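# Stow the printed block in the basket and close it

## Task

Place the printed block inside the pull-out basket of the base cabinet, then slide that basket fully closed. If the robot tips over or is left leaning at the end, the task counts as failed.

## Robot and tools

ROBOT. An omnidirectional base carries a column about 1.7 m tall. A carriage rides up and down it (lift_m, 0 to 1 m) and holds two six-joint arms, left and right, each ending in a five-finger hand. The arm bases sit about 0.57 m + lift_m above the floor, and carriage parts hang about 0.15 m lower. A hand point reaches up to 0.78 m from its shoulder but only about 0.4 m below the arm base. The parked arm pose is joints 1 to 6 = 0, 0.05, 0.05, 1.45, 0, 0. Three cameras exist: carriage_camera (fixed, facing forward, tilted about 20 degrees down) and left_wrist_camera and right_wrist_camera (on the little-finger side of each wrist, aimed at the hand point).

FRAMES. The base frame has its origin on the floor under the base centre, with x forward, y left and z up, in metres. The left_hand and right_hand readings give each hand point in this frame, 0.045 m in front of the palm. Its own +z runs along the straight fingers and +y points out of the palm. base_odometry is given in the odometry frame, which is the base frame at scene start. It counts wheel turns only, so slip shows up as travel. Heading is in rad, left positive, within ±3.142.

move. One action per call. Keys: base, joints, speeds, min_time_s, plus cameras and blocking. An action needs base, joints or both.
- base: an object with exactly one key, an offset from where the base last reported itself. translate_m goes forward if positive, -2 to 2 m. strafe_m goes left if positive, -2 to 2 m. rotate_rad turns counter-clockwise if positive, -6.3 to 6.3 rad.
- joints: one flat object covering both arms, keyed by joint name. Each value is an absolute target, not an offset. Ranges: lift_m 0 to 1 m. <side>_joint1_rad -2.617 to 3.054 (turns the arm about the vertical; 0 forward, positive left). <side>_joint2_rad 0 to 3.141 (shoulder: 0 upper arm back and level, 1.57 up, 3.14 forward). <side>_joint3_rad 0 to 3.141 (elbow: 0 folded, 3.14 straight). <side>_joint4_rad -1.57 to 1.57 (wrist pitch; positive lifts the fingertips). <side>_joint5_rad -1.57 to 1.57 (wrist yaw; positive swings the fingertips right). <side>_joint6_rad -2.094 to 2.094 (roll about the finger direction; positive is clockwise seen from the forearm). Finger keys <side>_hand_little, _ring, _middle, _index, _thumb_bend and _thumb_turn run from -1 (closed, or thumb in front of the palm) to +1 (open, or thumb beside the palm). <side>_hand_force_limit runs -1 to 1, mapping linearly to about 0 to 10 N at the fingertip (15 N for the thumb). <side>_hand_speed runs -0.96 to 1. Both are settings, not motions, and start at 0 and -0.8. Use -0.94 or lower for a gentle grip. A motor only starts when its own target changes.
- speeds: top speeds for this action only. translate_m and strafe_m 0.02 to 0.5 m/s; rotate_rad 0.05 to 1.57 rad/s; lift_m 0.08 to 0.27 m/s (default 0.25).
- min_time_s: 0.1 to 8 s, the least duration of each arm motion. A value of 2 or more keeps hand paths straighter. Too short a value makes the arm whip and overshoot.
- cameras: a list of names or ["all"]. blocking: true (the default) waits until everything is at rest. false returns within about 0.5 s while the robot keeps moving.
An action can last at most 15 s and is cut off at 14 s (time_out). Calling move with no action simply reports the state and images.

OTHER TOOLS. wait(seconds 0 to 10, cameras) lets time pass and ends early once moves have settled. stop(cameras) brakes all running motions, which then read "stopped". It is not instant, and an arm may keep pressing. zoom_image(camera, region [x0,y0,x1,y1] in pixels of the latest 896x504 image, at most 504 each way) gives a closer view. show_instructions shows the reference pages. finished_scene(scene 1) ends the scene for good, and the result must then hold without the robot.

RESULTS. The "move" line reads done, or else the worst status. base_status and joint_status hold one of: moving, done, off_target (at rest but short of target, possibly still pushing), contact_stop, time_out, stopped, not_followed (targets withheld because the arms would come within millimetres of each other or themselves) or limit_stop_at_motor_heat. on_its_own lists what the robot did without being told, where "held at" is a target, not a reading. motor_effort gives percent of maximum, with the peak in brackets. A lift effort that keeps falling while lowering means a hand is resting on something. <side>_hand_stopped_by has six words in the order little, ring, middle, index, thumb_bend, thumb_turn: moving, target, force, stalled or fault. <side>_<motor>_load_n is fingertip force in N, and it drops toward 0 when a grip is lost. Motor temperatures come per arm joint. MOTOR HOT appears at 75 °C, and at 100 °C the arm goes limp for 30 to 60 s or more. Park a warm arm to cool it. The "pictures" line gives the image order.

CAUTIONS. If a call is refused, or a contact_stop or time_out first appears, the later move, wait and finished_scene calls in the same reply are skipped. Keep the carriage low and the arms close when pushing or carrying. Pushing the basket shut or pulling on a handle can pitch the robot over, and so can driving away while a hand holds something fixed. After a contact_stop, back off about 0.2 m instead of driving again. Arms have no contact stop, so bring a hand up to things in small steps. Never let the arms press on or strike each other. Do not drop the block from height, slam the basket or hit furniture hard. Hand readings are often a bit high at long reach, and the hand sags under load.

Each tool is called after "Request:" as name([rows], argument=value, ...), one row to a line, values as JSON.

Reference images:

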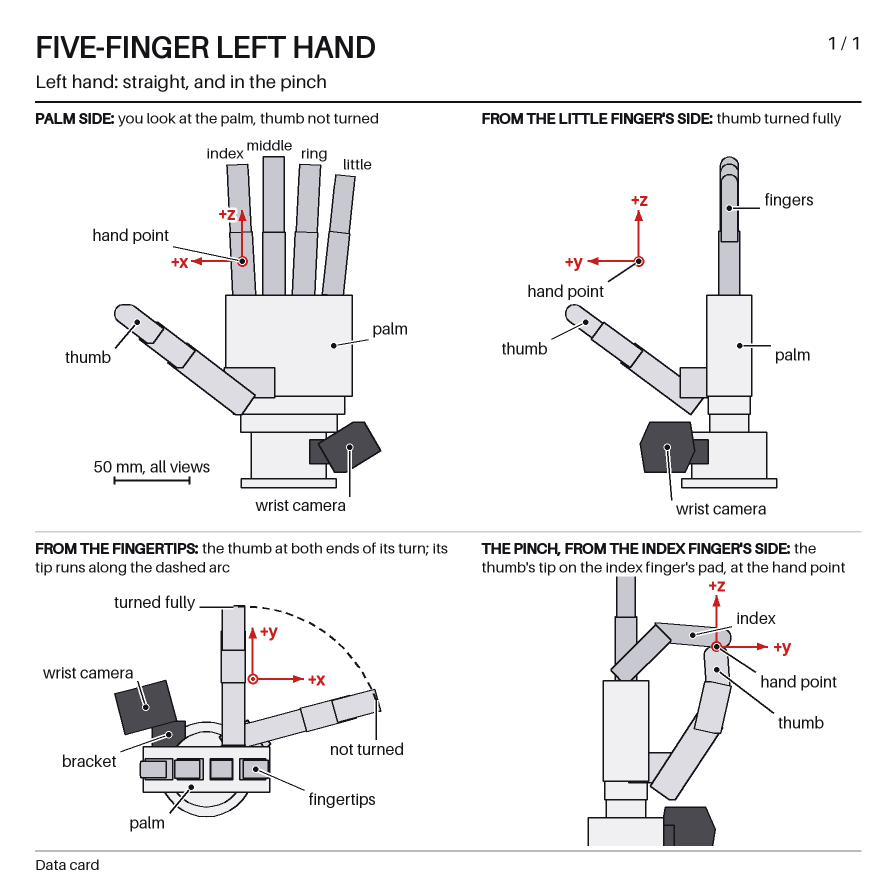

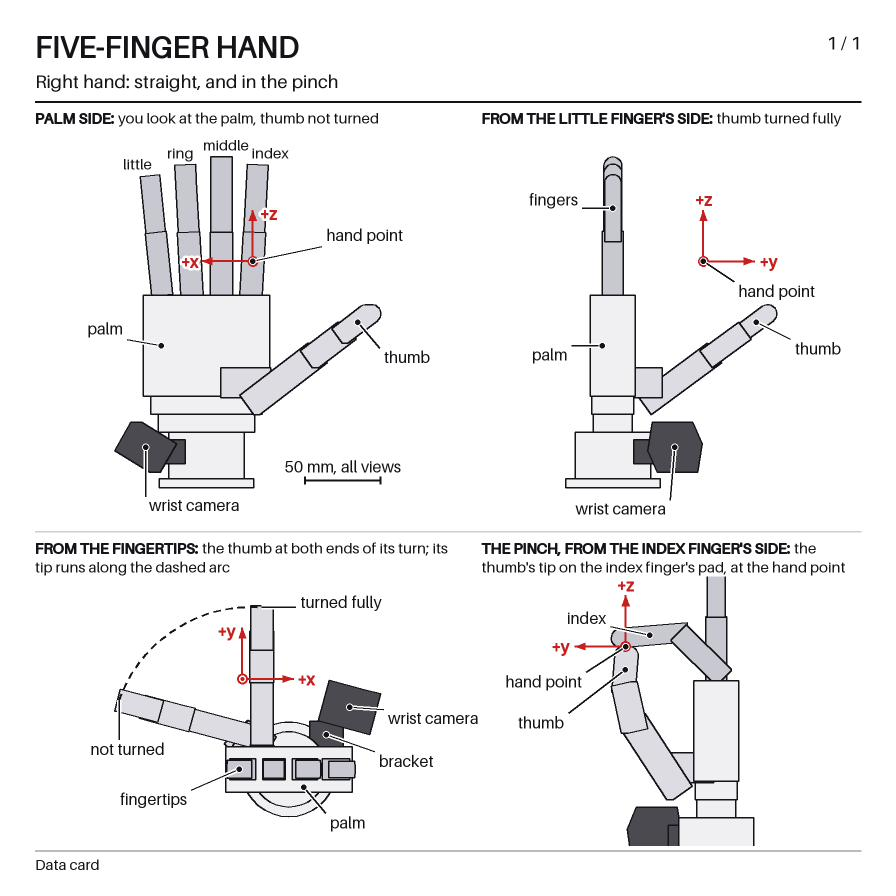

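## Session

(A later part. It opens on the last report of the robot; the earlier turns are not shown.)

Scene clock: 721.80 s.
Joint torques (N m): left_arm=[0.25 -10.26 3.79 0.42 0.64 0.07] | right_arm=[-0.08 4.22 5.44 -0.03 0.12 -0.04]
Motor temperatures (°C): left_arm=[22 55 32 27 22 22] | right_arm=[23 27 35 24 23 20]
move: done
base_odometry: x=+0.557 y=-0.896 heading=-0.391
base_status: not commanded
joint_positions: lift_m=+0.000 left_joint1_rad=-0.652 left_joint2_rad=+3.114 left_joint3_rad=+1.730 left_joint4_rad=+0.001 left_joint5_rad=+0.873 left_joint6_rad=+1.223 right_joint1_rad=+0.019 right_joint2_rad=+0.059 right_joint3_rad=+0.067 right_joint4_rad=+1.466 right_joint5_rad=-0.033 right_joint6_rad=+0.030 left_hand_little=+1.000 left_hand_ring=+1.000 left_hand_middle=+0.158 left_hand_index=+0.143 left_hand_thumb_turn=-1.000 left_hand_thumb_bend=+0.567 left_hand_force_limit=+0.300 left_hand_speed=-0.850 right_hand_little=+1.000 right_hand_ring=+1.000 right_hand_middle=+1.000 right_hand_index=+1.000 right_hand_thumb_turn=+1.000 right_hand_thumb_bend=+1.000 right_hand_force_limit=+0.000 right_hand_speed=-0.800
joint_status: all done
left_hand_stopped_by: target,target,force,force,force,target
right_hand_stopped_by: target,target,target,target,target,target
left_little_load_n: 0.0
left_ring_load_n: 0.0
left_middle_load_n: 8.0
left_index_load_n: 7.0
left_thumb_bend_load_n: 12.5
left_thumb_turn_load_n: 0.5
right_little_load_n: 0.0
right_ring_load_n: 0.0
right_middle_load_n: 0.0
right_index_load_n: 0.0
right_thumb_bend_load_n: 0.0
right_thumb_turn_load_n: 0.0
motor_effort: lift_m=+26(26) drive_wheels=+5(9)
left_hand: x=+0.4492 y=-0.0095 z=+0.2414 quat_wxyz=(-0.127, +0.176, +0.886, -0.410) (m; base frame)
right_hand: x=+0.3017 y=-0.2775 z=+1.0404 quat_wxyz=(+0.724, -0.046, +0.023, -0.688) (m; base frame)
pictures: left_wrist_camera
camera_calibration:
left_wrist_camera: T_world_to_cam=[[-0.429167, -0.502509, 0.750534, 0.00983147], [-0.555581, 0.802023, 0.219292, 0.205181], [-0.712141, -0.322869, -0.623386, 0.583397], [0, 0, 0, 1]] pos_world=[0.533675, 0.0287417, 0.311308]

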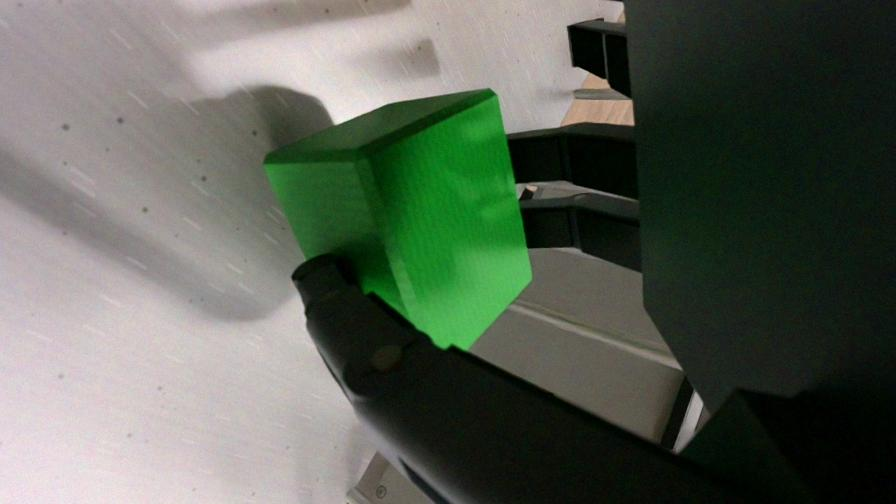

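Request:
move(joints={"left_joint3_rad": 1.64, "left_joint4_rad": 0.1}, min_time_s=2, cameras=["left_wrist_camera"])

Scene clock: 732.90 s.
Joint torques (N m): left_arm=[0.25 -9.81 2.24 0.52 0.63 0.08] | right_arm=[-0.06 4.21 5.46 -0.04 0.13 -0.05]
move: done
base_odometry: x=+0.557 y=-0.896 heading=-0.391
base_status: not commanded
joint_positions: lift_m=+0.000 left_joint1_rad=-0.652 left_joint2_rad=+3.114 left_joint3_rad=+1.646 left_joint4_rad=+0.091 left_joint5_rad=+0.873 left_joint6_rad=+1.223 right_joint1_rad=+0.019 right_joint2_rad=+0.059 right_joint3_rad=+0.067 right_joint4_rad=+1.466 right_joint5_rad=-0.033 right_joint6_rad=+0.030 left_hand_little=+1.000 left_hand_ring=+1.000 left_hand_middle=+0.158 left_hand_index=+0.143 left_hand_thumb_turn=-1.000 left_hand_thumb_bend=+0.567 left_hand_force_limit=+0.300 left_hand_speed=-0.850 right_hand_little=+1.000 right_hand_ring=+1.000 right_hand_middle=+1.000 right_hand_index=+1.000 right_hand_thumb_turn=+1.000 right_hand_thumb_bend=+1.000 right_hand_force_limit=+0.000 right_hand_speed=-0.800
joint_status: all done
left_hand_stopped_by: target,target,force,force,force,target
right_hand_stopped_by: target,target,target,target,target,target
left_little_load_n: 0.0
left_ring_load_n: 0.0
left_middle_load_n: 8.0
left_index_load_n: 6.5
left_thumb_bend_load_n: 12.0
left_thumb_turn_load_n: 0.5
right_little_load_n: 0.5
right_ring_load_n: 0.0
right_middle_load_n: 0.0
right_index_load_n: 0.0
right_thumb_bend_load_n: 0.0
right_thumb_turn_load_n: 0.0
motor_effort: lift_m=+26(27) drive_wheels=+6(10)
left_hand: x=+0.4345 y=+0.0017 z=+0.2334 quat_wxyz=(-0.125, +0.177, +0.885, -0.411) (m; base frame)
right_hand: x=+0.3017 y=-0.2775 z=+1.0404 quat_wxyz=(+0.724, -0.046, +0.023, -0.688) (m; base frame)
pictures: left_wrist_camera
camera_calibration:
left_wrist_camera: T_world_to_cam=[[-0.432079, -0.500235, 0.750382, 0.0164588], [-0.556411, 0.802686, 0.214714, 0.191221], [-0.709728, -0.324748, -0.62516, 0.570884], [0, 0, 0, 1]] pos_world=[0.518682, 0.0401365, 0.303486]

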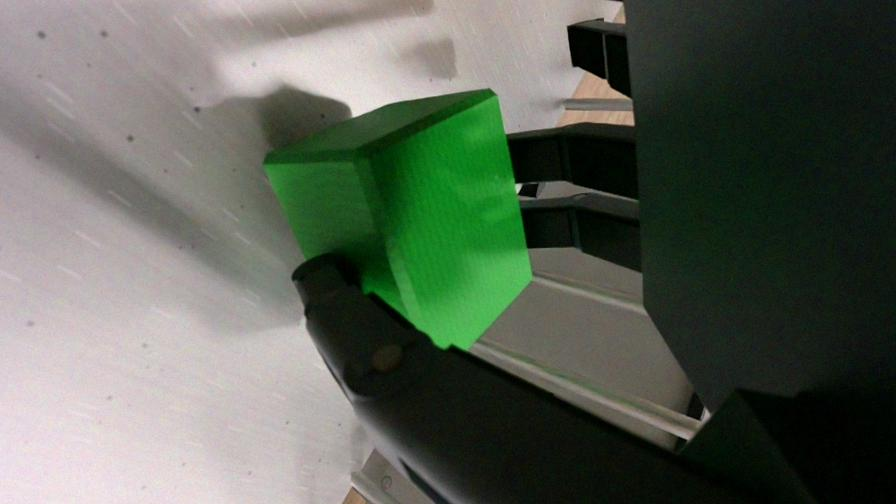

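Request:
move(joints={"left_hand_speed": -0.85, "left_hand_index": 0.6, "left_hand_middle": 0.6, "left_hand_thumb_bend": 0.9}, cameras=["left_wrist_camera"])

Scene clock: 744.90 s.
Joint torques (N m): left_arm=[0.25 -9.83 2.25 0.52 0.64 0.07] | right_arm=[-0.05 4.18 5.42 -0.05 0.14 -0.05]
move: done
base_odometry: x=+0.557 y=-0.896 heading=-0.391
base_status: not commanded
joint_positions: lift_m=+0.000 left_joint1_rad=-0.652 left_joint2_rad=+3.114 left_joint3_rad=+1.646 left_joint4_rad=+0.091 left_joint5_rad=+0.873 left_joint6_rad=+1.223 right_joint1_rad=+0.019 right_joint2_rad=+0.059 right_joint3_rad=+0.067 right_joint4_rad=+1.466 right_joint5_rad=-0.033 right_joint6_rad=+0.030 left_hand_little=+1.000 left_hand_ring=+1.000 left_hand_middle=+0.600 left_hand_index=+0.600 left_hand_thumb_turn=-1.000 left_hand_thumb_bend=+0.900 left_hand_force_limit=+0.300 left_hand_speed=-0.850 right_hand_little=+1.000 right_hand_ring=+1.000 right_hand_middle=+1.000 right_hand_index=+1.000 right_hand_thumb_turn=+1.000 right_hand_thumb_bend=+1.000 right_hand_force_limit=+0.000 right_hand_speed=-0.800
joint_status: all done
left_hand_stopped_by: target,target,target,target,target,target
right_hand_stopped_by: target,target,target,target,target,target
left_little_load_n: 0.0
left_ring_load_n: 0.0
left_middle_load_n: 0.0
left_index_load_n: 0.0
left_thumb_bend_load_n: -0.5
left_thumb_turn_load_n: 0.0
right_little_load_n: 0.0
right_ring_load_n: 0.0
right_middle_load_n: 0.0
right_index_load_n: 0.0
right_thumb_bend_load_n: 0.0
right_thumb_turn_load_n: 0.0
motor_effort: lift_m=+26(26) drive_wheels=+8(8)
left_hand: x=+0.4346 y=+0.0016 z=+0.2334 quat_wxyz=(-0.125, +0.177, +0.885, -0.411) (m; base frame)
right_hand: x=+0.3017 y=-0.2775 z=+1.0404 quat_wxyz=(+0.724, -0.046, +0.023, -0.688) (m; base frame)
pictures: left_wrist_camera
camera_calibration:
left_wrist_camera: T_world_to_cam=[[-0.432586, -0.499904, 0.75031, 0.0167765], [-0.556497, 0.802807, 0.214037, 0.191523], [-0.709352, -0.324956, -0.625479, 0.570864], [0, 0, 0, 1]] pos_world=[0.518783, 0.0401359, 0.303483]

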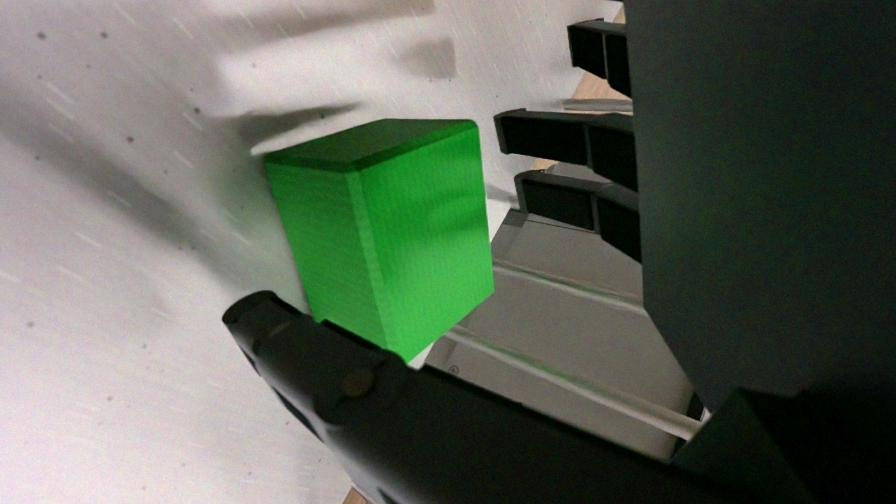

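Request:
move(joints={"lift_m": 0.1}, speeds={"lift_m": 0.08}, cameras=["left_wrist_camera"])

Request:
move(joints={"lift_m": 0.4}, cameras=["left_wrist_camera", "carriage_camera"])

Scene clock: 750.93 s.
Joint torques (N m): left_arm=[0.25 -10.29 2.37 0.46 0.64 0.07] | right_arm=[-0.08 4.19 5.45 -0.05 0.13 -0.04]
move: done
base_odometry: x=+0.557 y=-0.896 heading=-0.391
base_status: not commanded
joint_positions: lift_m=+0.100 left_joint1_rad=-0.652 left_joint2_rad=+3.120 left_joint3_rad=+1.643 left_joint4_rad=+0.097 left_joint5_rad=+0.874 left_joint6_rad=+1.223 right_joint1_rad=+0.019 right_joint2_rad=+0.059 right_joint3_rad=+0.067 right_joint4_rad=+1.466 right_joint5_rad=-0.033 right_joint6_rad=+0.030 left_hand_little=+1.000 left_hand_ring=+1.000 left_hand_middle=+0.600 left_hand_index=+0.600 left_hand_thumb_turn=-1.000 left_hand_thumb_bend=+0.900 left_hand_force_limit=+0.300 left_hand_speed=-0.850 right_hand_little=+1.000 right_hand_ring=+1.000 right_hand_middle=+1.000 right_hand_index=+1.000 right_hand_thumb_turn=+1.000 right_hand_thumb_bend=+1.000 right_hand_force_limit=+0.000 right_hand_speed=-0.800
joint_status: all done
left_hand_stopped_by: target,target,target,target,target,target
right_hand_stopped_by: target,target,target,target,target,target
left_little_load_n: 0.0
left_ring_load_n: -0.5
left_middle_load_n: 0.0
left_index_load_n: 0.0
left_thumb_bend_load_n: 0.0
left_thumb_turn_load_n: 0.0
right_little_load_n: 0.0
right_ring_load_n: 0.0
right_middle_load_n: 0.0
right_index_load_n: 0.0
right_thumb_bend_load_n: 0.0
right_thumb_turn_load_n: 0.0
motor_effort: lift_m=+28(36) drive_wheels=-4(9)
left_hand: x=+0.4324 y=+0.0033 z=+0.3310 quat_wxyz=(-0.126, +0.176, +0.885, -0.411) (m; base frame)
right_hand: x=+0.3018 y=-0.2775 z=+1.1401 quat_wxyz=(+0.724, -0.046, +0.023, -0.688) (m; base frame)
pictures: left_wrist_camera
camera_calibration:
left_wrist_camera: T_world_to_cam=[[-0.430635, -0.500989, 0.750708, -0.0575513], [-0.555855, 0.802534, 0.216715, 0.166958], [-0.711041, -0.323959, -0.624077, 0.631129], [0, 0, 0, 1]] pos_world=[0.516779, 0.0416386, 0.400895]

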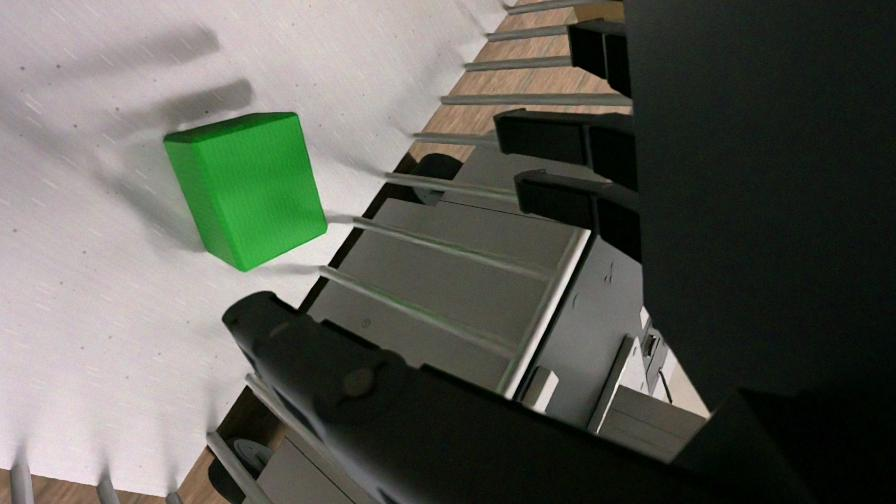

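Scene clock: 752.67 s.
Joint torques (N m): left_arm=[0.23 -10.88 2.39 0.42 0.64 0.08] | right_arm=[-0.06 4.18 5.44 -0.04 0.13 -0.05]
move: done
base_odometry: x=+0.557 y=-0.896 heading=-0.391
base_status: not commanded
joint_positions: lift_m=+0.400 left_joint1_rad=-0.652 left_joint2_rad=+3.128 left_joint3_rad=+1.643 left_joint4_rad=+0.101 left_joint5_rad=+0.874 left_joint6_rad=+1.223 right_joint1_rad=+0.019 right_joint2_rad=+0.059 right_joint3_rad=+0.067 right_joint4_rad=+1.466 right_joint5_rad=-0.033 right_joint6_rad=+0.030 left_hand_little=+1.000 left_hand_ring=+1.000 left_hand_middle=+0.600 left_hand_index=+0.600 left_hand_thumb_turn=-1.000 left_hand_thumb_bend=+0.900 left_hand_force_limit=+0.300 left_hand_speed=-0.850 right_hand_little=+1.000 right_hand_ring=+1.000 right_hand_middle=+1.000 right_hand_index=+1.000 right_hand_thumb_turn=+1.000 right_hand_thumb_bend=+1.000 right_hand_force_limit=+0.000 right_hand_speed=-0.800
joint_status: all done
left_hand_stopped_by: target,target,target,target,target,target
right_hand_stopped_by: target,target,target,target,target,target
left_little_load_n: 0.0
left_ring_load_n: 0.0
left_middle_load_n: 0.0
left_index_load_n: 0.0
left_thumb_bend_load_n: 0.0
left_thumb_turn_load_n: 0.0
right_little_load_n: 0.0
right_ring_load_n: 0.0
right_middle_load_n: 0.0
right_index_load_n: 0.0
right_thumb_bend_load_n: 0.0
right_thumb_turn_load_n: 0.0
motor_effort: lift_m=+29(38) drive_wheels=+8(9)
left_hand: x=+0.4302 y=+0.0048 z=+0.6284 quat_wxyz=(-0.128, +0.176, +0.886, -0.411) (m; base frame)
right_hand: x=+0.3018 y=-0.2775 z=+1.4401 quat_wxyz=(+0.724, -0.046, +0.023, -0.688) (m; base frame)
pictures: carriage_camera, left_wrist_camera
camera_calibration:
carriage_camera: T_world_to_cam=[[0.0124188, -0.999775, 0.0172134, -0.0250541], [-0.311127, -0.0202238, -0.950153, 1.37642], [0.950287, 0.00644417, -0.311308, 0.30325], [0, 0, 0, 1]] pos_world=[0.140378, 0.000833635, 1.40264]
left_wrist_camera: T_world_to_cam=[[-0.428251, -0.502126, 0.751313, -0.282433], [-0.555123, 0.802221, 0.219727, 0.0978411], [-0.713049, -0.322973, -0.622293, 0.815388], [0, 0, 0, 1]] pos_world=[0.514774, 0.0430413, 0.698108]

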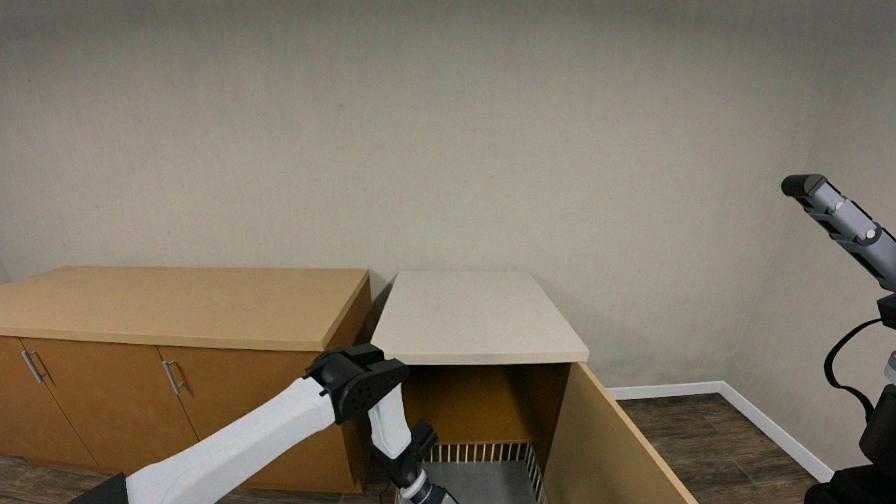

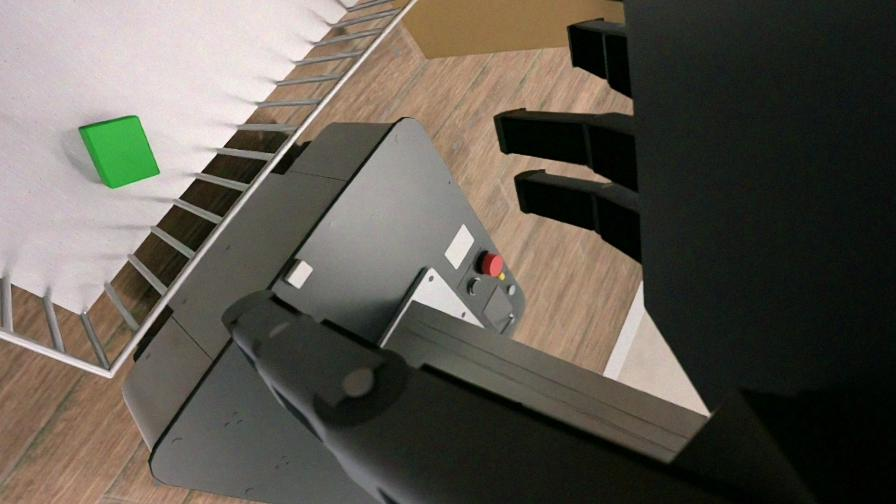

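Request:
move(base={"translate_m": -0.4}, speeds={"translate_m": 0.2})

Request:
move(joints={"left_joint1_rad": 0, "left_joint2_rad": 0.05, "left_joint3_rad": 0.05, "left_joint4_rad": 1.45, "left_joint5_rad": 0, "left_joint6_rad": 0, "right_hand_speed": -0.5, "right_hand_little": -0.9, "right_hand_ring": -0.9, "right_hand_middle": -0.9, "right_hand_index": -0.9}, min_time_s=5)

Request:
move(joints={"right_joint1_rad": 0.3, "right_joint2_rad": 3.04, "right_joint3_rad": 1.84, "right_joint4_rad": -0.4, "right_joint5_rad": 0, "right_joint6_rad": 0.3}, min_time_s=5, cameras=["carriage_camera", "right_wrist_camera"])

Scene clock: 803.37 s.
Joint torques (N m): left_arm=[0.16 -10.91 2.37 0.42 0.63 0.08] | right_arm=[-0.05 4.16 5.49 -0.02 0.13 -0.05]
move: done
base_odometry: x=+0.187 y=-0.744 heading=-0.391
base_status: done
joint_positions: lift_m=+0.400 left_joint1_rad=-0.651 left_joint2_rad=+3.128 left_joint3_rad=+1.643 left_joint4_rad=+0.101 left_joint5_rad=+0.874 left_joint6_rad=+1.223 right_joint1_rad=+0.019 right_joint2_rad=+0.059 right_joint3_rad=+0.067 right_joint4_rad=+1.465 right_joint5_rad=-0.033 right_joint6_rad=+0.030 left_hand_little=+1.000 left_hand_ring=+1.000 left_hand_middle=+0.600 left_hand_index=+0.600 left_hand_thumb_turn=-1.000 left_hand_thumb_bend=+0.900 left_hand_force_limit=+0.300 left_hand_speed=-0.850 right_hand_little=+1.000 right_hand_ring=+1.000 right_hand_middle=+1.000 right_hand_index=+1.000 right_hand_thumb_turn=+1.000 right_hand_thumb_bend=+1.000 right_hand_force_limit=+0.000 right_hand_speed=-0.800
joint_status: not commanded
left_hand_stopped_by: target,target,target,target,target,target
right_hand_stopped_by: target,target,target,target,target,target
left_little_load_n: 0.0
left_ring_load_n: 0.0
left_middle_load_n: 0.0
left_index_load_n: 0.0
left_thumb_bend_load_n: 0.0
left_thumb_turn_load_n: 0.0
right_little_load_n: 0.0
right_ring_load_n: 0.0
right_middle_load_n: 0.0
right_index_load_n: 0.0
right_thumb_bend_load_n: 0.0
right_thumb_turn_load_n: 0.0
motor_effort: lift_m=+28(29) drive_wheels=+2(16)
left_hand: x=+0.4307 y=+0.0051 z=+0.6284 quat_wxyz=(-0.127, +0.175, +0.886, -0.411) (m; base frame)
right_hand: x=+0.3022 y=-0.2775 z=+1.4400 quat_wxyz=(+0.724, -0.046, +0.024, -0.688) (m; base frame)
pictures: none

Scene clock: 808.67 s.
Joint torques (N m): left_arm=[0.59 3.18 4.36 -0.01 -0.23 -0.18] | right_arm=[-0.06 4.19 5.45 0 0.13 -0.05]
move: done
base_odometry: x=+0.187 y=-0.744 heading=-0.391
base_status: not commanded
joint_positions: lift_m=+0.400 left_joint1_rad=-0.006 left_joint2_rad=+0.063 left_joint3_rad=+0.058 left_joint4_rad=+1.439 left_joint5_rad=+0.014 left_joint6_rad=+0.014 right_joint1_rad=+0.019 right_joint2_rad=+0.059 right_joint3_rad=+0.067 right_joint4_rad=+1.465 right_joint5_rad=-0.033 right_joint6_rad=+0.030 left_hand_little=+1.000 left_hand_ring=+1.000 left_hand_middle=+0.600 left_hand_index=+0.600 left_hand_thumb_turn=-1.000 left_hand_thumb_bend=+0.900 left_hand_force_limit=+0.300 left_hand_speed=-0.850 right_hand_little=-0.900 right_hand_ring=-0.900 right_hand_middle=-0.900 right_hand_index=-0.900 right_hand_thumb_turn=+1.000 right_hand_thumb_bend=+1.000 right_hand_force_limit=+0.000 right_hand_speed=-0.500
joint_status: all done
left_hand_stopped_by: target,target,target,target,target,target
right_hand_stopped_by: target,target,target,target,target,target
left_little_load_n: 0.0
left_ring_load_n: 0.0
left_middle_load_n: 0.0
left_index_load_n: 0.0
left_thumb_bend_load_n: 0.0
left_thumb_turn_load_n: 0.0
right_little_load_n: 0.0
right_ring_load_n: 0.0
right_middle_load_n: 0.0
right_index_load_n: 0.0
right_thumb_bend_load_n: 0.5
right_thumb_turn_load_n: 0.0
motor_effort: lift_m=+28(29) drive_wheels=+0(3)
left_hand: x=+0.3148 y=+0.2848 z=+1.4352 quat_wxyz=(+0.708, -0.043, +0.054, -0.703) (m; base frame)
right_hand: x=+0.3022 y=-0.2775 z=+1.4400 quat_wxyz=(+0.724, -0.046, +0.024, -0.688) (m; base frame)
pictures: none

Scene clock: 813.97 s.
Joint torques (N m): left_arm=[0.61 3.18 4.34 -0.02 -0.21 -0.19] | right_arm=[0.59 -12.3 5.01 0.18 0.18 0.06]
Motor temperatures (°C): left_arm=[22 49 31 27 21 22] | right_arm=[22 28 36 24 23 20]
move: done
base_odometry: x=+0.187 y=-0.744 heading=-0.391
base_status: not commanded
joint_positions: lift_m=+0.400 left_joint1_rad=-0.006 left_joint2_rad=+0.063 left_joint3_rad=+0.058 left_joint4_rad=+1.441 left_joint5_rad=+0.012 left_joint6_rad=+0.013 right_joint1_rad=+0.293 right_joint2_rad=+3.019 right_joint3_rad=+1.823 right_joint4_rad=-0.387 right_joint5_rad=-0.010 right_joint6_rad=+0.288 left_hand_little=+1.000 left_hand_ring=+1.000 left_hand_middle=+0.600 left_hand_index=+0.600 left_hand_thumb_turn=-1.000 left_hand_thumb_bend=+0.900 left_hand_force_limit=+0.300 left_hand_speed=-0.850 right_hand_little=-0.900 right_hand_ring=-0.900 right_hand_middle=-0.900 right_hand_index=-0.900 right_hand_thumb_turn=+1.000 right_hand_thumb_bend=+1.000 right_hand_force_limit=+0.000 right_hand_speed=-0.500
joint_status: all done
left_hand_stopped_by: target,target,target,target,target,target
right_hand_stopped_by: target,target,target,target,target,target
left_little_load_n: 0.0
left_ring_load_n: 0.0
left_middle_load_n: 0.0
left_index_load_n: 0.0
left_thumb_bend_load_n: 0.0
left_thumb_turn_load_n: 0.0
right_little_load_n: 0.0
right_ring_load_n: 0.0
right_middle_load_n: 0.0
right_index_load_n: 0.0
right_thumb_bend_load_n: 0.0
right_thumb_turn_load_n: 0.0
motor_effort: lift_m=+28(29) drive_wheels=+0(4)
left_hand: x=+0.3141 y=+0.2851 z=+1.4355 quat_wxyz=(+0.708, -0.042, +0.052, -0.703) (m; base frame)
right_hand: x=+0.5623 y=-0.1632 z=+0.6619 quat_wxyz=(-0.003, -0.709, +0.705, +0.007) (m; base frame)
pictures: carriage_camera, right_wrist_camera
camera_calibration:
carriage_camera: T_world_to_cam=[[0.0124188, -0.999775, 0.0172134, -0.0250541], [-0.311127, -0.0202238, -0.950153, 1.37642], [0.950287, 0.00644417, -0.311308, 0.30325], [0, 0, 0, 1]] pos_world=[0.140378, 0.000833635, 1.40264]
right_wrist_camera: T_world_to_cam=[[-0.960247, -0.278039, 0.024885, 0.478254], [-0.229086, 0.835834, 0.498899, -0.0648801], [-0.159513, 0.473366, -0.866303, 0.856972], [0, 0, 0, 1]] pos_world=[0.581078, -0.218459, 0.762865]

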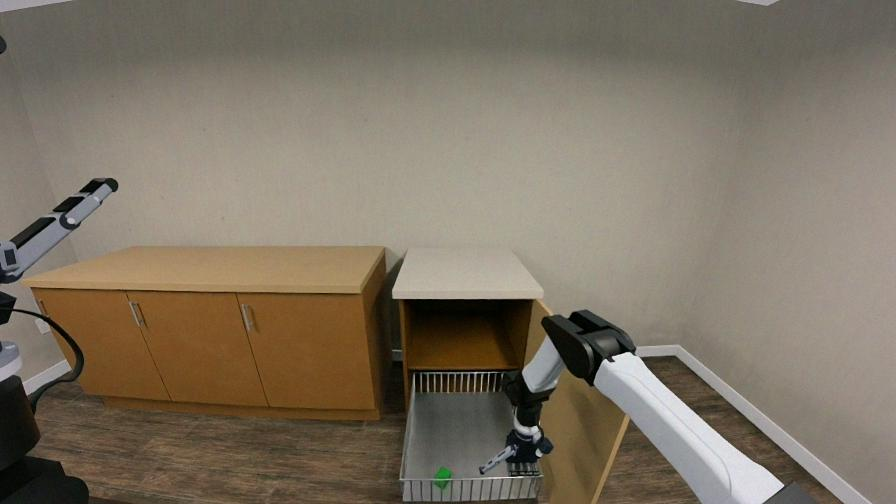

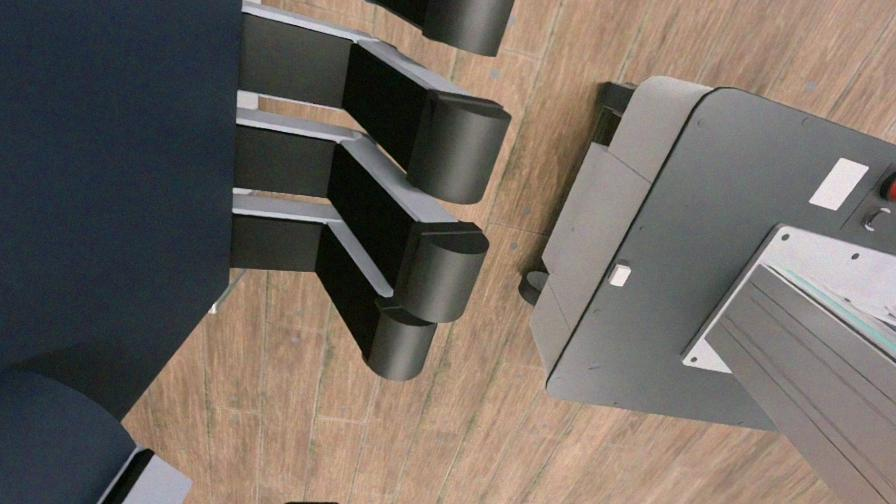

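Request:
move(joints={"lift_m": 0.02}, speeds={"lift_m": 0.15})

Request:
move(base={"translate_m": 0.08}, speeds={"translate_m": 0.05}, cameras=["carriage_camera", "right_wrist_camera"])

Request:
zoom_image(camera="carriage_camera", region=[360, 290, 660, 504])

Scene clock: 824.37 s.
Joint torques (N m): left_arm=[0.61 3.47 4.77 -0.03 -0.21 -0.19] | right_arm=[0.61 -13.3 4.49 0.22 0.15 0.06]
move: done
base_odometry: x=+0.187 y=-0.744 heading=-0.391
base_status: not commanded
joint_positions: lift_m=+0.020 left_joint1_rad=-0.006 left_joint2_rad=+0.059 left_joint3_rad=+0.053 left_joint4_rad=+1.443 left_joint5_rad=+0.012 left_joint6_rad=+0.013 right_joint1_rad=+0.293 right_joint2_rad=+3.029 right_joint3_rad=+1.828 right_joint4_rad=-0.394 right_joint5_rad=-0.008 right_joint6_rad=+0.289 left_hand_little=+1.000 left_hand_ring=+1.000 left_hand_middle=+0.600 left_hand_index=+0.600 left_hand_thumb_turn=-1.000 left_hand_thumb_bend=+0.900 left_hand_force_limit=+0.300 left_hand_speed=-0.850 right_hand_little=-0.900 right_hand_ring=-0.900 right_hand_middle=-0.900 right_hand_index=-0.900 right_hand_thumb_turn=+1.000 right_hand_thumb_bend=+1.000 right_hand_force_limit=+0.000 right_hand_speed=-0.500
joint_status: all done
left_hand_stopped_by: target,target,target,target,target,target
right_hand_stopped_by: target,target,target,target,target,target
left_little_load_n: 0.0
left_ring_load_n: 0.0
left_middle_load_n: 0.0
left_index_load_n: 0.0
left_thumb_bend_load_n: 0.0
left_thumb_turn_load_n: 0.0
right_little_load_n: 0.0
right_ring_load_n: 0.0
right_middle_load_n: 0.0
right_index_load_n: 0.0
right_thumb_bend_load_n: 0.0
right_thumb_turn_load_n: 0.0
motor_effort: lift_m=+26(29) drive_wheels=+0(3)
left_hand: x=+0.3143 y=+0.2851 z=+1.0543 quat_wxyz=(+0.707, -0.043, +0.052, -0.703) (m; base frame)
right_hand: x=+0.5589 y=-0.1646 z=+0.2794 quat_wxyz=(-0.008, -0.708, +0.706, +0.009) (m; base frame)
pictures: none

Scene clock: 826.47 s.
Joint torques (N m): left_arm=[0.61 3.47 4.77 -0.05 -0.18 -0.19] | right_arm=[0.42 -13.3 4.51 0.23 0.15 0.05]
move: done
base_odometry: x=+0.261 y=-0.774 heading=-0.391
base_status: done
joint_positions: lift_m=+0.020 left_joint1_rad=-0.006 left_joint2_rad=+0.059 left_joint3_rad=+0.053 left_joint4_rad=+1.444 left_joint5_rad=+0.010 left_joint6_rad=+0.013 right_joint1_rad=+0.295 right_joint2_rad=+3.029 right_joint3_rad=+1.828 right_joint4_rad=-0.394 right_joint5_rad=-0.008 right_joint6_rad=+0.289 left_hand_little=+1.000 left_hand_ring=+1.000 left_hand_middle=+0.600 left_hand_index=+0.600 left_hand_thumb_turn=-1.000 left_hand_thumb_bend=+0.900 left_hand_force_limit=+0.300 left_hand_speed=-0.850 right_hand_little=-0.900 right_hand_ring=-0.900 right_hand_middle=-0.900 right_hand_index=-0.900 right_hand_thumb_turn=+1.000 right_hand_thumb_bend=+1.000 right_hand_force_limit=+0.000 right_hand_speed=-0.500
joint_status: not commanded
left_hand_stopped_by: target,target,target,target,target,target
right_hand_stopped_by: target,target,target,target,target,target
left_little_load_n: 0.0
left_ring_load_n: 0.0
left_middle_load_n: 0.0
left_index_load_n: 0.0
left_thumb_bend_load_n: 0.0
left_thumb_turn_load_n: 0.0
right_little_load_n: 0.0
right_ring_load_n: 0.0
right_middle_load_n: 0.0
right_index_load_n: 0.0
right_thumb_bend_load_n: 0.0
right_thumb_turn_load_n: 0.0
motor_effort: lift_m=+26(26) drive_wheels=+2(12)
left_hand: x=+0.3139 y=+0.2854 z=+1.0545 quat_wxyz=(+0.708, -0.043, +0.051, -0.703) (m; base frame)
right_hand: x=+0.5584 y=-0.1641 z=+0.2794 quat_wxyz=(-0.009, -0.709, +0.705, +0.009) (m; base frame)
pictures: carriage_camera, right_wrist_camera
camera_calibration:
carriage_camera: T_world_to_cam=[[0.0124188, -0.999775, 0.0172134, -0.0185165], [-0.311127, -0.0202238, -0.950153, 1.01555], [0.950287, 0.00644417, -0.311308, 0.185015], [0, 0, 0, 1]] pos_world=[0.140378, 0.000833635, 1.02284]
right_wrist_camera: T_world_to_cam=[[-0.959591, -0.27895, 0.0370458, 0.47992], [-0.224617, 0.838594, 0.496294, 0.124499], [-0.169508, 0.467918, -0.867364, 0.530454], [0, 0, 0, 1]] pos_world=[0.578407, -0.218739, 0.380529]

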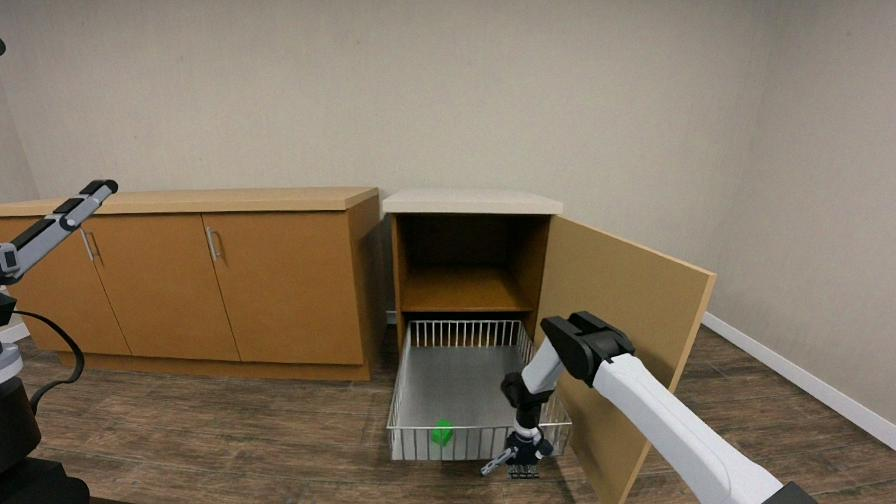

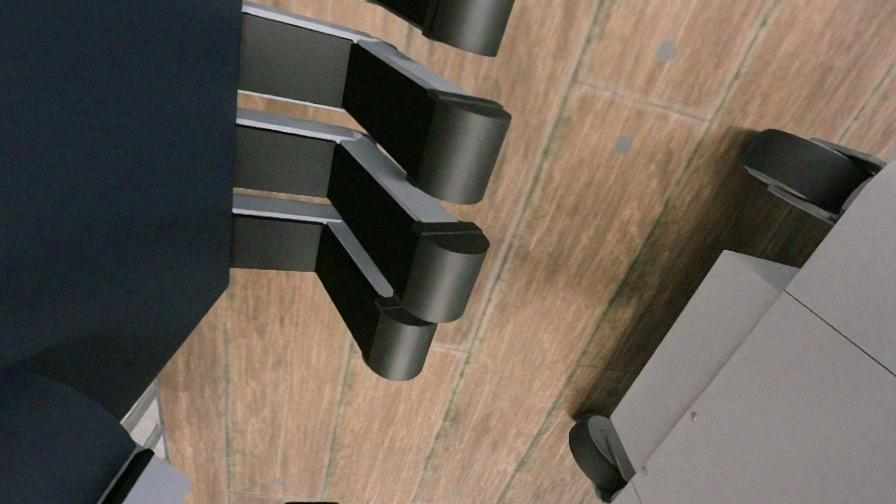

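Scaled by 1.680.

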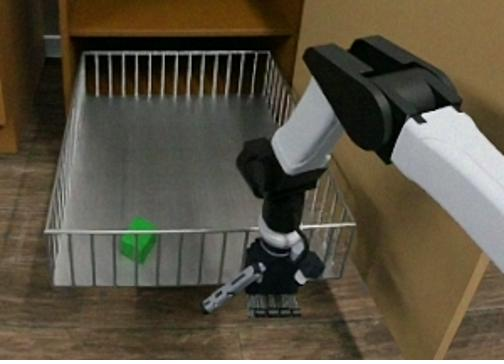

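Request:
move(base={"strafe_m": 0.09}, speeds={"strafe_m": 0.08})

Request:
move(base={"translate_m": 0.12}, speeds={"translate_m": 0.05}, cameras=["carriage_camera", "right_wrist_camera"])

Request:
zoom_image(camera="carriage_camera", region=[360, 290, 660, 504])

Scene clock: 838.47 s.
Joint torques (N m): left_arm=[0.4 3.45 4.77 -0.05 -0.18 -0.19] | right_arm=[0.21 -13.27 4.49 0.23 0.12 0.05]
Motor temperatures (°C): left_arm=[22 43 31 26 21 22] | right_arm=[22 34 35 24 23 20]
move: done
base_odometry: x=+0.295 y=-0.691 heading=-0.390
base_status: done
joint_positions: lift_m=+0.020 left_joint1_rad=-0.005 left_joint2_rad=+0.059 left_joint3_rad=+0.053 left_joint4_rad=+1.444 left_joint5_rad=+0.010 left_joint6_rad=+0.013 right_joint1_rad=+0.297 right_joint2_rad=+3.029 right_joint3_rad=+1.828 right_joint4_rad=-0.395 right_joint5_rad=-0.006 right_joint6_rad=+0.289 left_hand_little=+1.000 left_hand_ring=+1.000 left_hand_middle=+0.600 left_hand_index=+0.600 left_hand_thumb_turn=-1.000 left_hand_thumb_bend=+0.900 left_hand_force_limit=+0.300 left_hand_speed=-0.850 right_hand_little=-0.900 right_hand_ring=-0.900 right_hand_middle=-0.900 right_hand_index=-0.900 right_hand_thumb_turn=+1.000 right_hand_thumb_bend=+1.000 right_hand_force_limit=+0.000 right_hand_speed=-0.500
joint_status: not commanded
left_hand_stopped_by: target,target,target,target,target,target
right_hand_stopped_by: target,target,target,target,target,target
left_little_load_n: 0.0
left_ring_load_n: 0.0
left_middle_load_n: 0.0
left_index_load_n: 0.0
left_thumb_bend_load_n: 0.5
left_thumb_turn_load_n: 0.0
right_little_load_n: 0.0
right_ring_load_n: 0.0
right_middle_load_n: 0.0
right_index_load_n: 0.0
right_thumb_bend_load_n: 0.0
right_thumb_turn_load_n: 0.0
motor_effort: lift_m=+26(26) drive_wheels=-3(10)
left_hand: x=+0.3139 y=+0.2857 z=+1.0545 quat_wxyz=(+0.708, -0.043, +0.051, -0.703) (m; base frame)
right_hand: x=+0.5581 y=-0.1637 z=+0.2793 quat_wxyz=(-0.009, -0.710, +0.704, +0.008) (m; base frame)
pictures: none

Scene clock: 841.37 s.
Joint torques (N m): left_arm=[0.49 3.47 4.75 -0.08 -0.17 -0.18] | right_arm=[-0.29 -13.15 4.34 0.74 0.21 0.05]
move: done
base_odometry: x=+0.406 y=-0.736 heading=-0.390
base_status: done
joint_positions: lift_m=+0.020 left_joint1_rad=-0.005 left_joint2_rad=+0.059 left_joint3_rad=+0.053 left_joint4_rad=+1.447 left_joint5_rad=+0.010 left_joint6_rad=+0.013 right_joint1_rad=+0.303 right_joint2_rad=+3.029 right_joint3_rad=+1.828 right_joint4_rad=-0.460 right_joint5_rad=-0.014 right_joint6_rad=+0.289 left_hand_little=+1.000 left_hand_ring=+1.000 left_hand_middle=+0.600 left_hand_index=+0.600 left_hand_thumb_turn=-1.000 left_hand_thumb_bend=+0.900 left_hand_force_limit=+0.300 left_hand_speed=-0.850 right_hand_little=-0.900 right_hand_ring=-0.900 right_hand_middle=-0.900 right_hand_index=-0.900 right_hand_thumb_turn=+1.000 right_hand_thumb_bend=+1.000 right_hand_force_limit=+0.000 right_hand_speed=-0.500
joint_status: not commanded
left_hand_stopped_by: target,target,target,target,target,target
right_hand_stopped_by: target,target,target,target,target,target
left_little_load_n: 0.0
left_ring_load_n: 0.0
left_middle_load_n: -0.5
left_index_load_n: 0.0
left_thumb_bend_load_n: 0.5
left_thumb_turn_load_n: 0.0
right_little_load_n: 0.0
right_ring_load_n: 0.0
right_middle_load_n: 0.5
right_index_load_n: 0.0
right_thumb_bend_load_n: 0.0
right_thumb_turn_load_n: 0.0
motor_effort: lift_m=+26(26) drive_wheels=-6(16)
left_hand: x=+0.3132 y=+0.2857 z=+1.0548 quat_wxyz=(+0.708, -0.042, +0.050, -0.703) (m; base frame)
right_hand: x=+0.5402 y=-0.1654 z=+0.2839 quat_wxyz=(-0.036, -0.711, +0.702, +0.027) (m; base frame)
pictures: carriage_camera, right_wrist_camera
camera_calibration:
carriage_camera: T_world_to_cam=[[0.0124188, -0.999775, 0.0172134, -0.0185165], [-0.311127, -0.0202238, -0.950153, 1.01555], [0.950287, 0.00644417, -0.311308, 0.185015], [0, 0, 0, 1]] pos_world=[0.140378, 0.000833635, 1.02284]
right_wrist_camera: T_world_to_cam=[[-0.952775, -0.285685, 0.102975, 0.43838], [-0.199077, 0.843655, 0.498613, 0.105744], [-0.229322, 0.454566, -0.860686, 0.560103], [0, 0, 0, 1]] pos_world=[0.567172, -0.218577, 0.384205]

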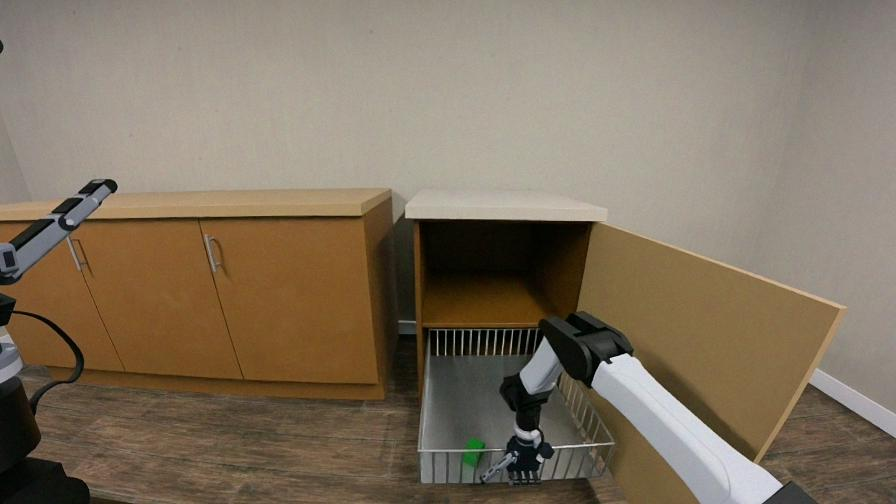

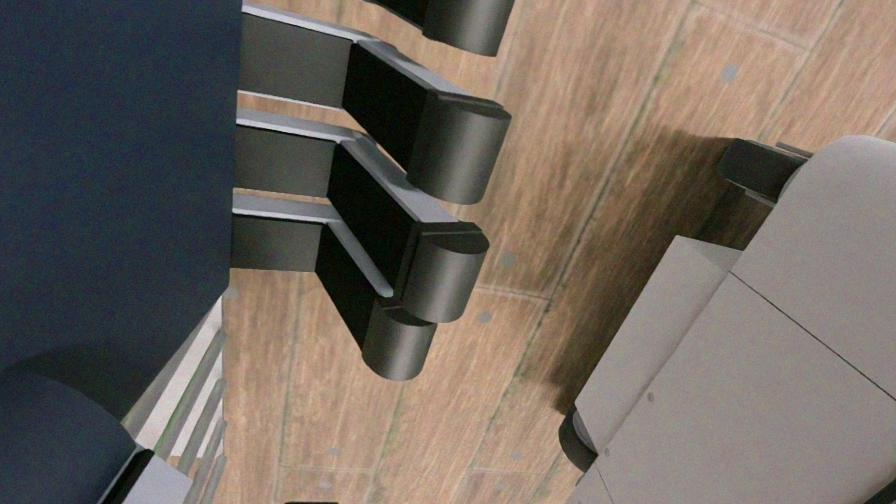

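Scaled by 1.680.

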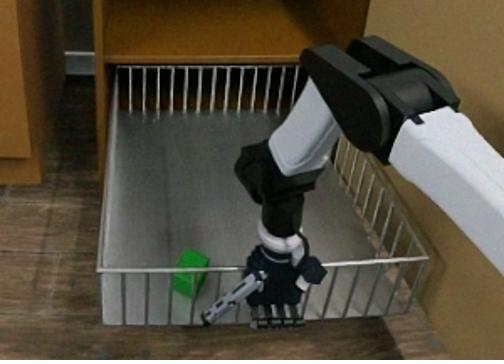

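Request:
move(base={"translate_m": 0.15}, speeds={"translate_m": 0.05}, cameras=["carriage_camera", "right_wrist_camera"])

Request:
zoom_image(camera="carriage_camera", region=[360, 290, 660, 504])

Scene clock: 847.87 s.
Joint torques (N m): left_arm=[0.49 3.48 4.75 -0.1 -0.16 -0.18] | right_arm=[-0.39 -13.22 4.33 0.77 0.22 0.06]
move: done
base_odometry: x=+0.545 y=-0.793 heading=-0.389
base_status: done
joint_positions: lift_m=+0.020 left_joint1_rad=-0.005 left_joint2_rad=+0.059 left_joint3_rad=+0.053 left_joint4_rad=+1.448 left_joint5_rad=+0.009 left_joint6_rad=+0.013 right_joint1_rad=+0.304 right_joint2_rad=+3.030 right_joint3_rad=+1.828 right_joint4_rad=-0.466 right_joint5_rad=-0.014 right_joint6_rad=+0.289 left_hand_little=+1.000 left_hand_ring=+1.000 left_hand_middle=+0.600 left_hand_index=+0.600 left_hand_thumb_turn=-1.000 left_hand_thumb_bend=+0.900 left_hand_force_limit=+0.300 left_hand_speed=-0.850 right_hand_little=-0.900 right_hand_ring=-0.900 right_hand_middle=-0.900 right_hand_index=-0.900 right_hand_thumb_turn=+1.000 right_hand_thumb_bend=+1.000 right_hand_force_limit=+0.000 right_hand_speed=-0.500
joint_status: not commanded
left_hand_stopped_by: target,target,target,target,target,target
right_hand_stopped_by: target,target,target,target,target,target
left_little_load_n: 0.0
left_ring_load_n: 0.0
left_middle_load_n: 0.0
left_index_load_n: 0.0
left_thumb_bend_load_n: 0.0
left_thumb_turn_load_n: 0.0
right_little_load_n: 0.0
right_ring_load_n: 0.0
right_middle_load_n: 0.0
right_index_load_n: 0.0
right_thumb_bend_load_n: -0.5
right_thumb_turn_load_n: 0.0
motor_effort: lift_m=+26(26) drive_wheels=-6(17)
left_hand: x=+0.3129 y=+0.2859 z=+1.0549 quat_wxyz=(+0.708, -0.042, +0.049, -0.703) (m; base frame)
right_hand: x=+0.5381 y=-0.1656 z=+0.2840 quat_wxyz=(-0.039, -0.711, +0.701, +0.029) (m; base frame)
pictures: carriage_camera, right_wrist_camera
camera_calibration:
carriage_camera: T_world_to_cam=[[0.0124188, -0.999775, 0.0172134, -0.0185165], [-0.311127, -0.0202238, -0.950153, 1.01555], [0.950287, 0.00644417, -0.311308, 0.185015], [0, 0, 0, 1]] pos_world=[0.140378, 0.000833635, 1.02284]
right_wrist_camera: T_world_to_cam=[[-0.951746, -0.286594, 0.109744, 0.433713], [-0.196735, 0.844242, 0.49855, 0.104217], [-0.235532, 0.452902, -0.859886, 0.562559], [0, 0, 0, 1]] pos_world=[0.565788, -0.218469, 0.384182]

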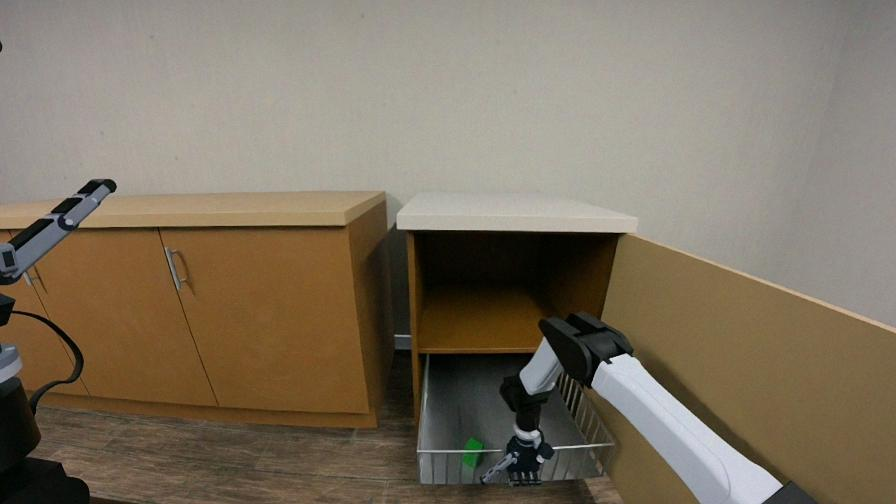

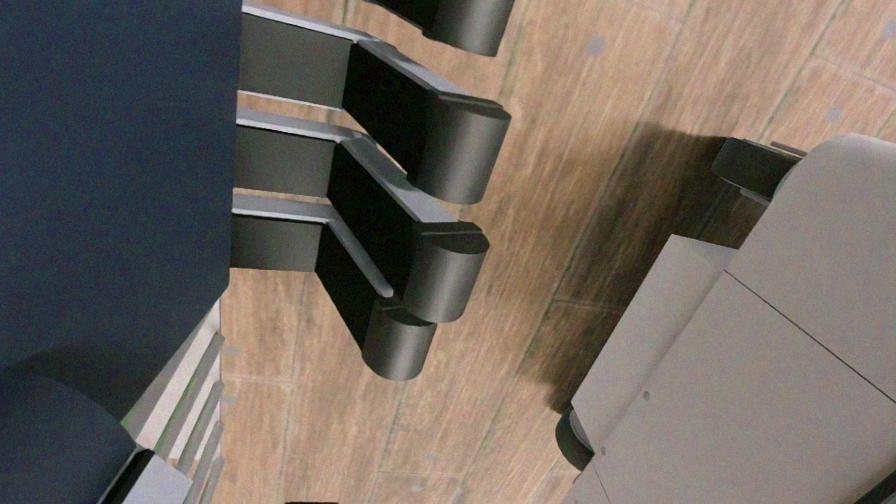

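Scaled by 1.680.

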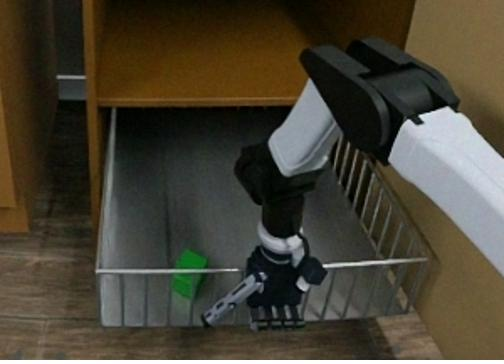

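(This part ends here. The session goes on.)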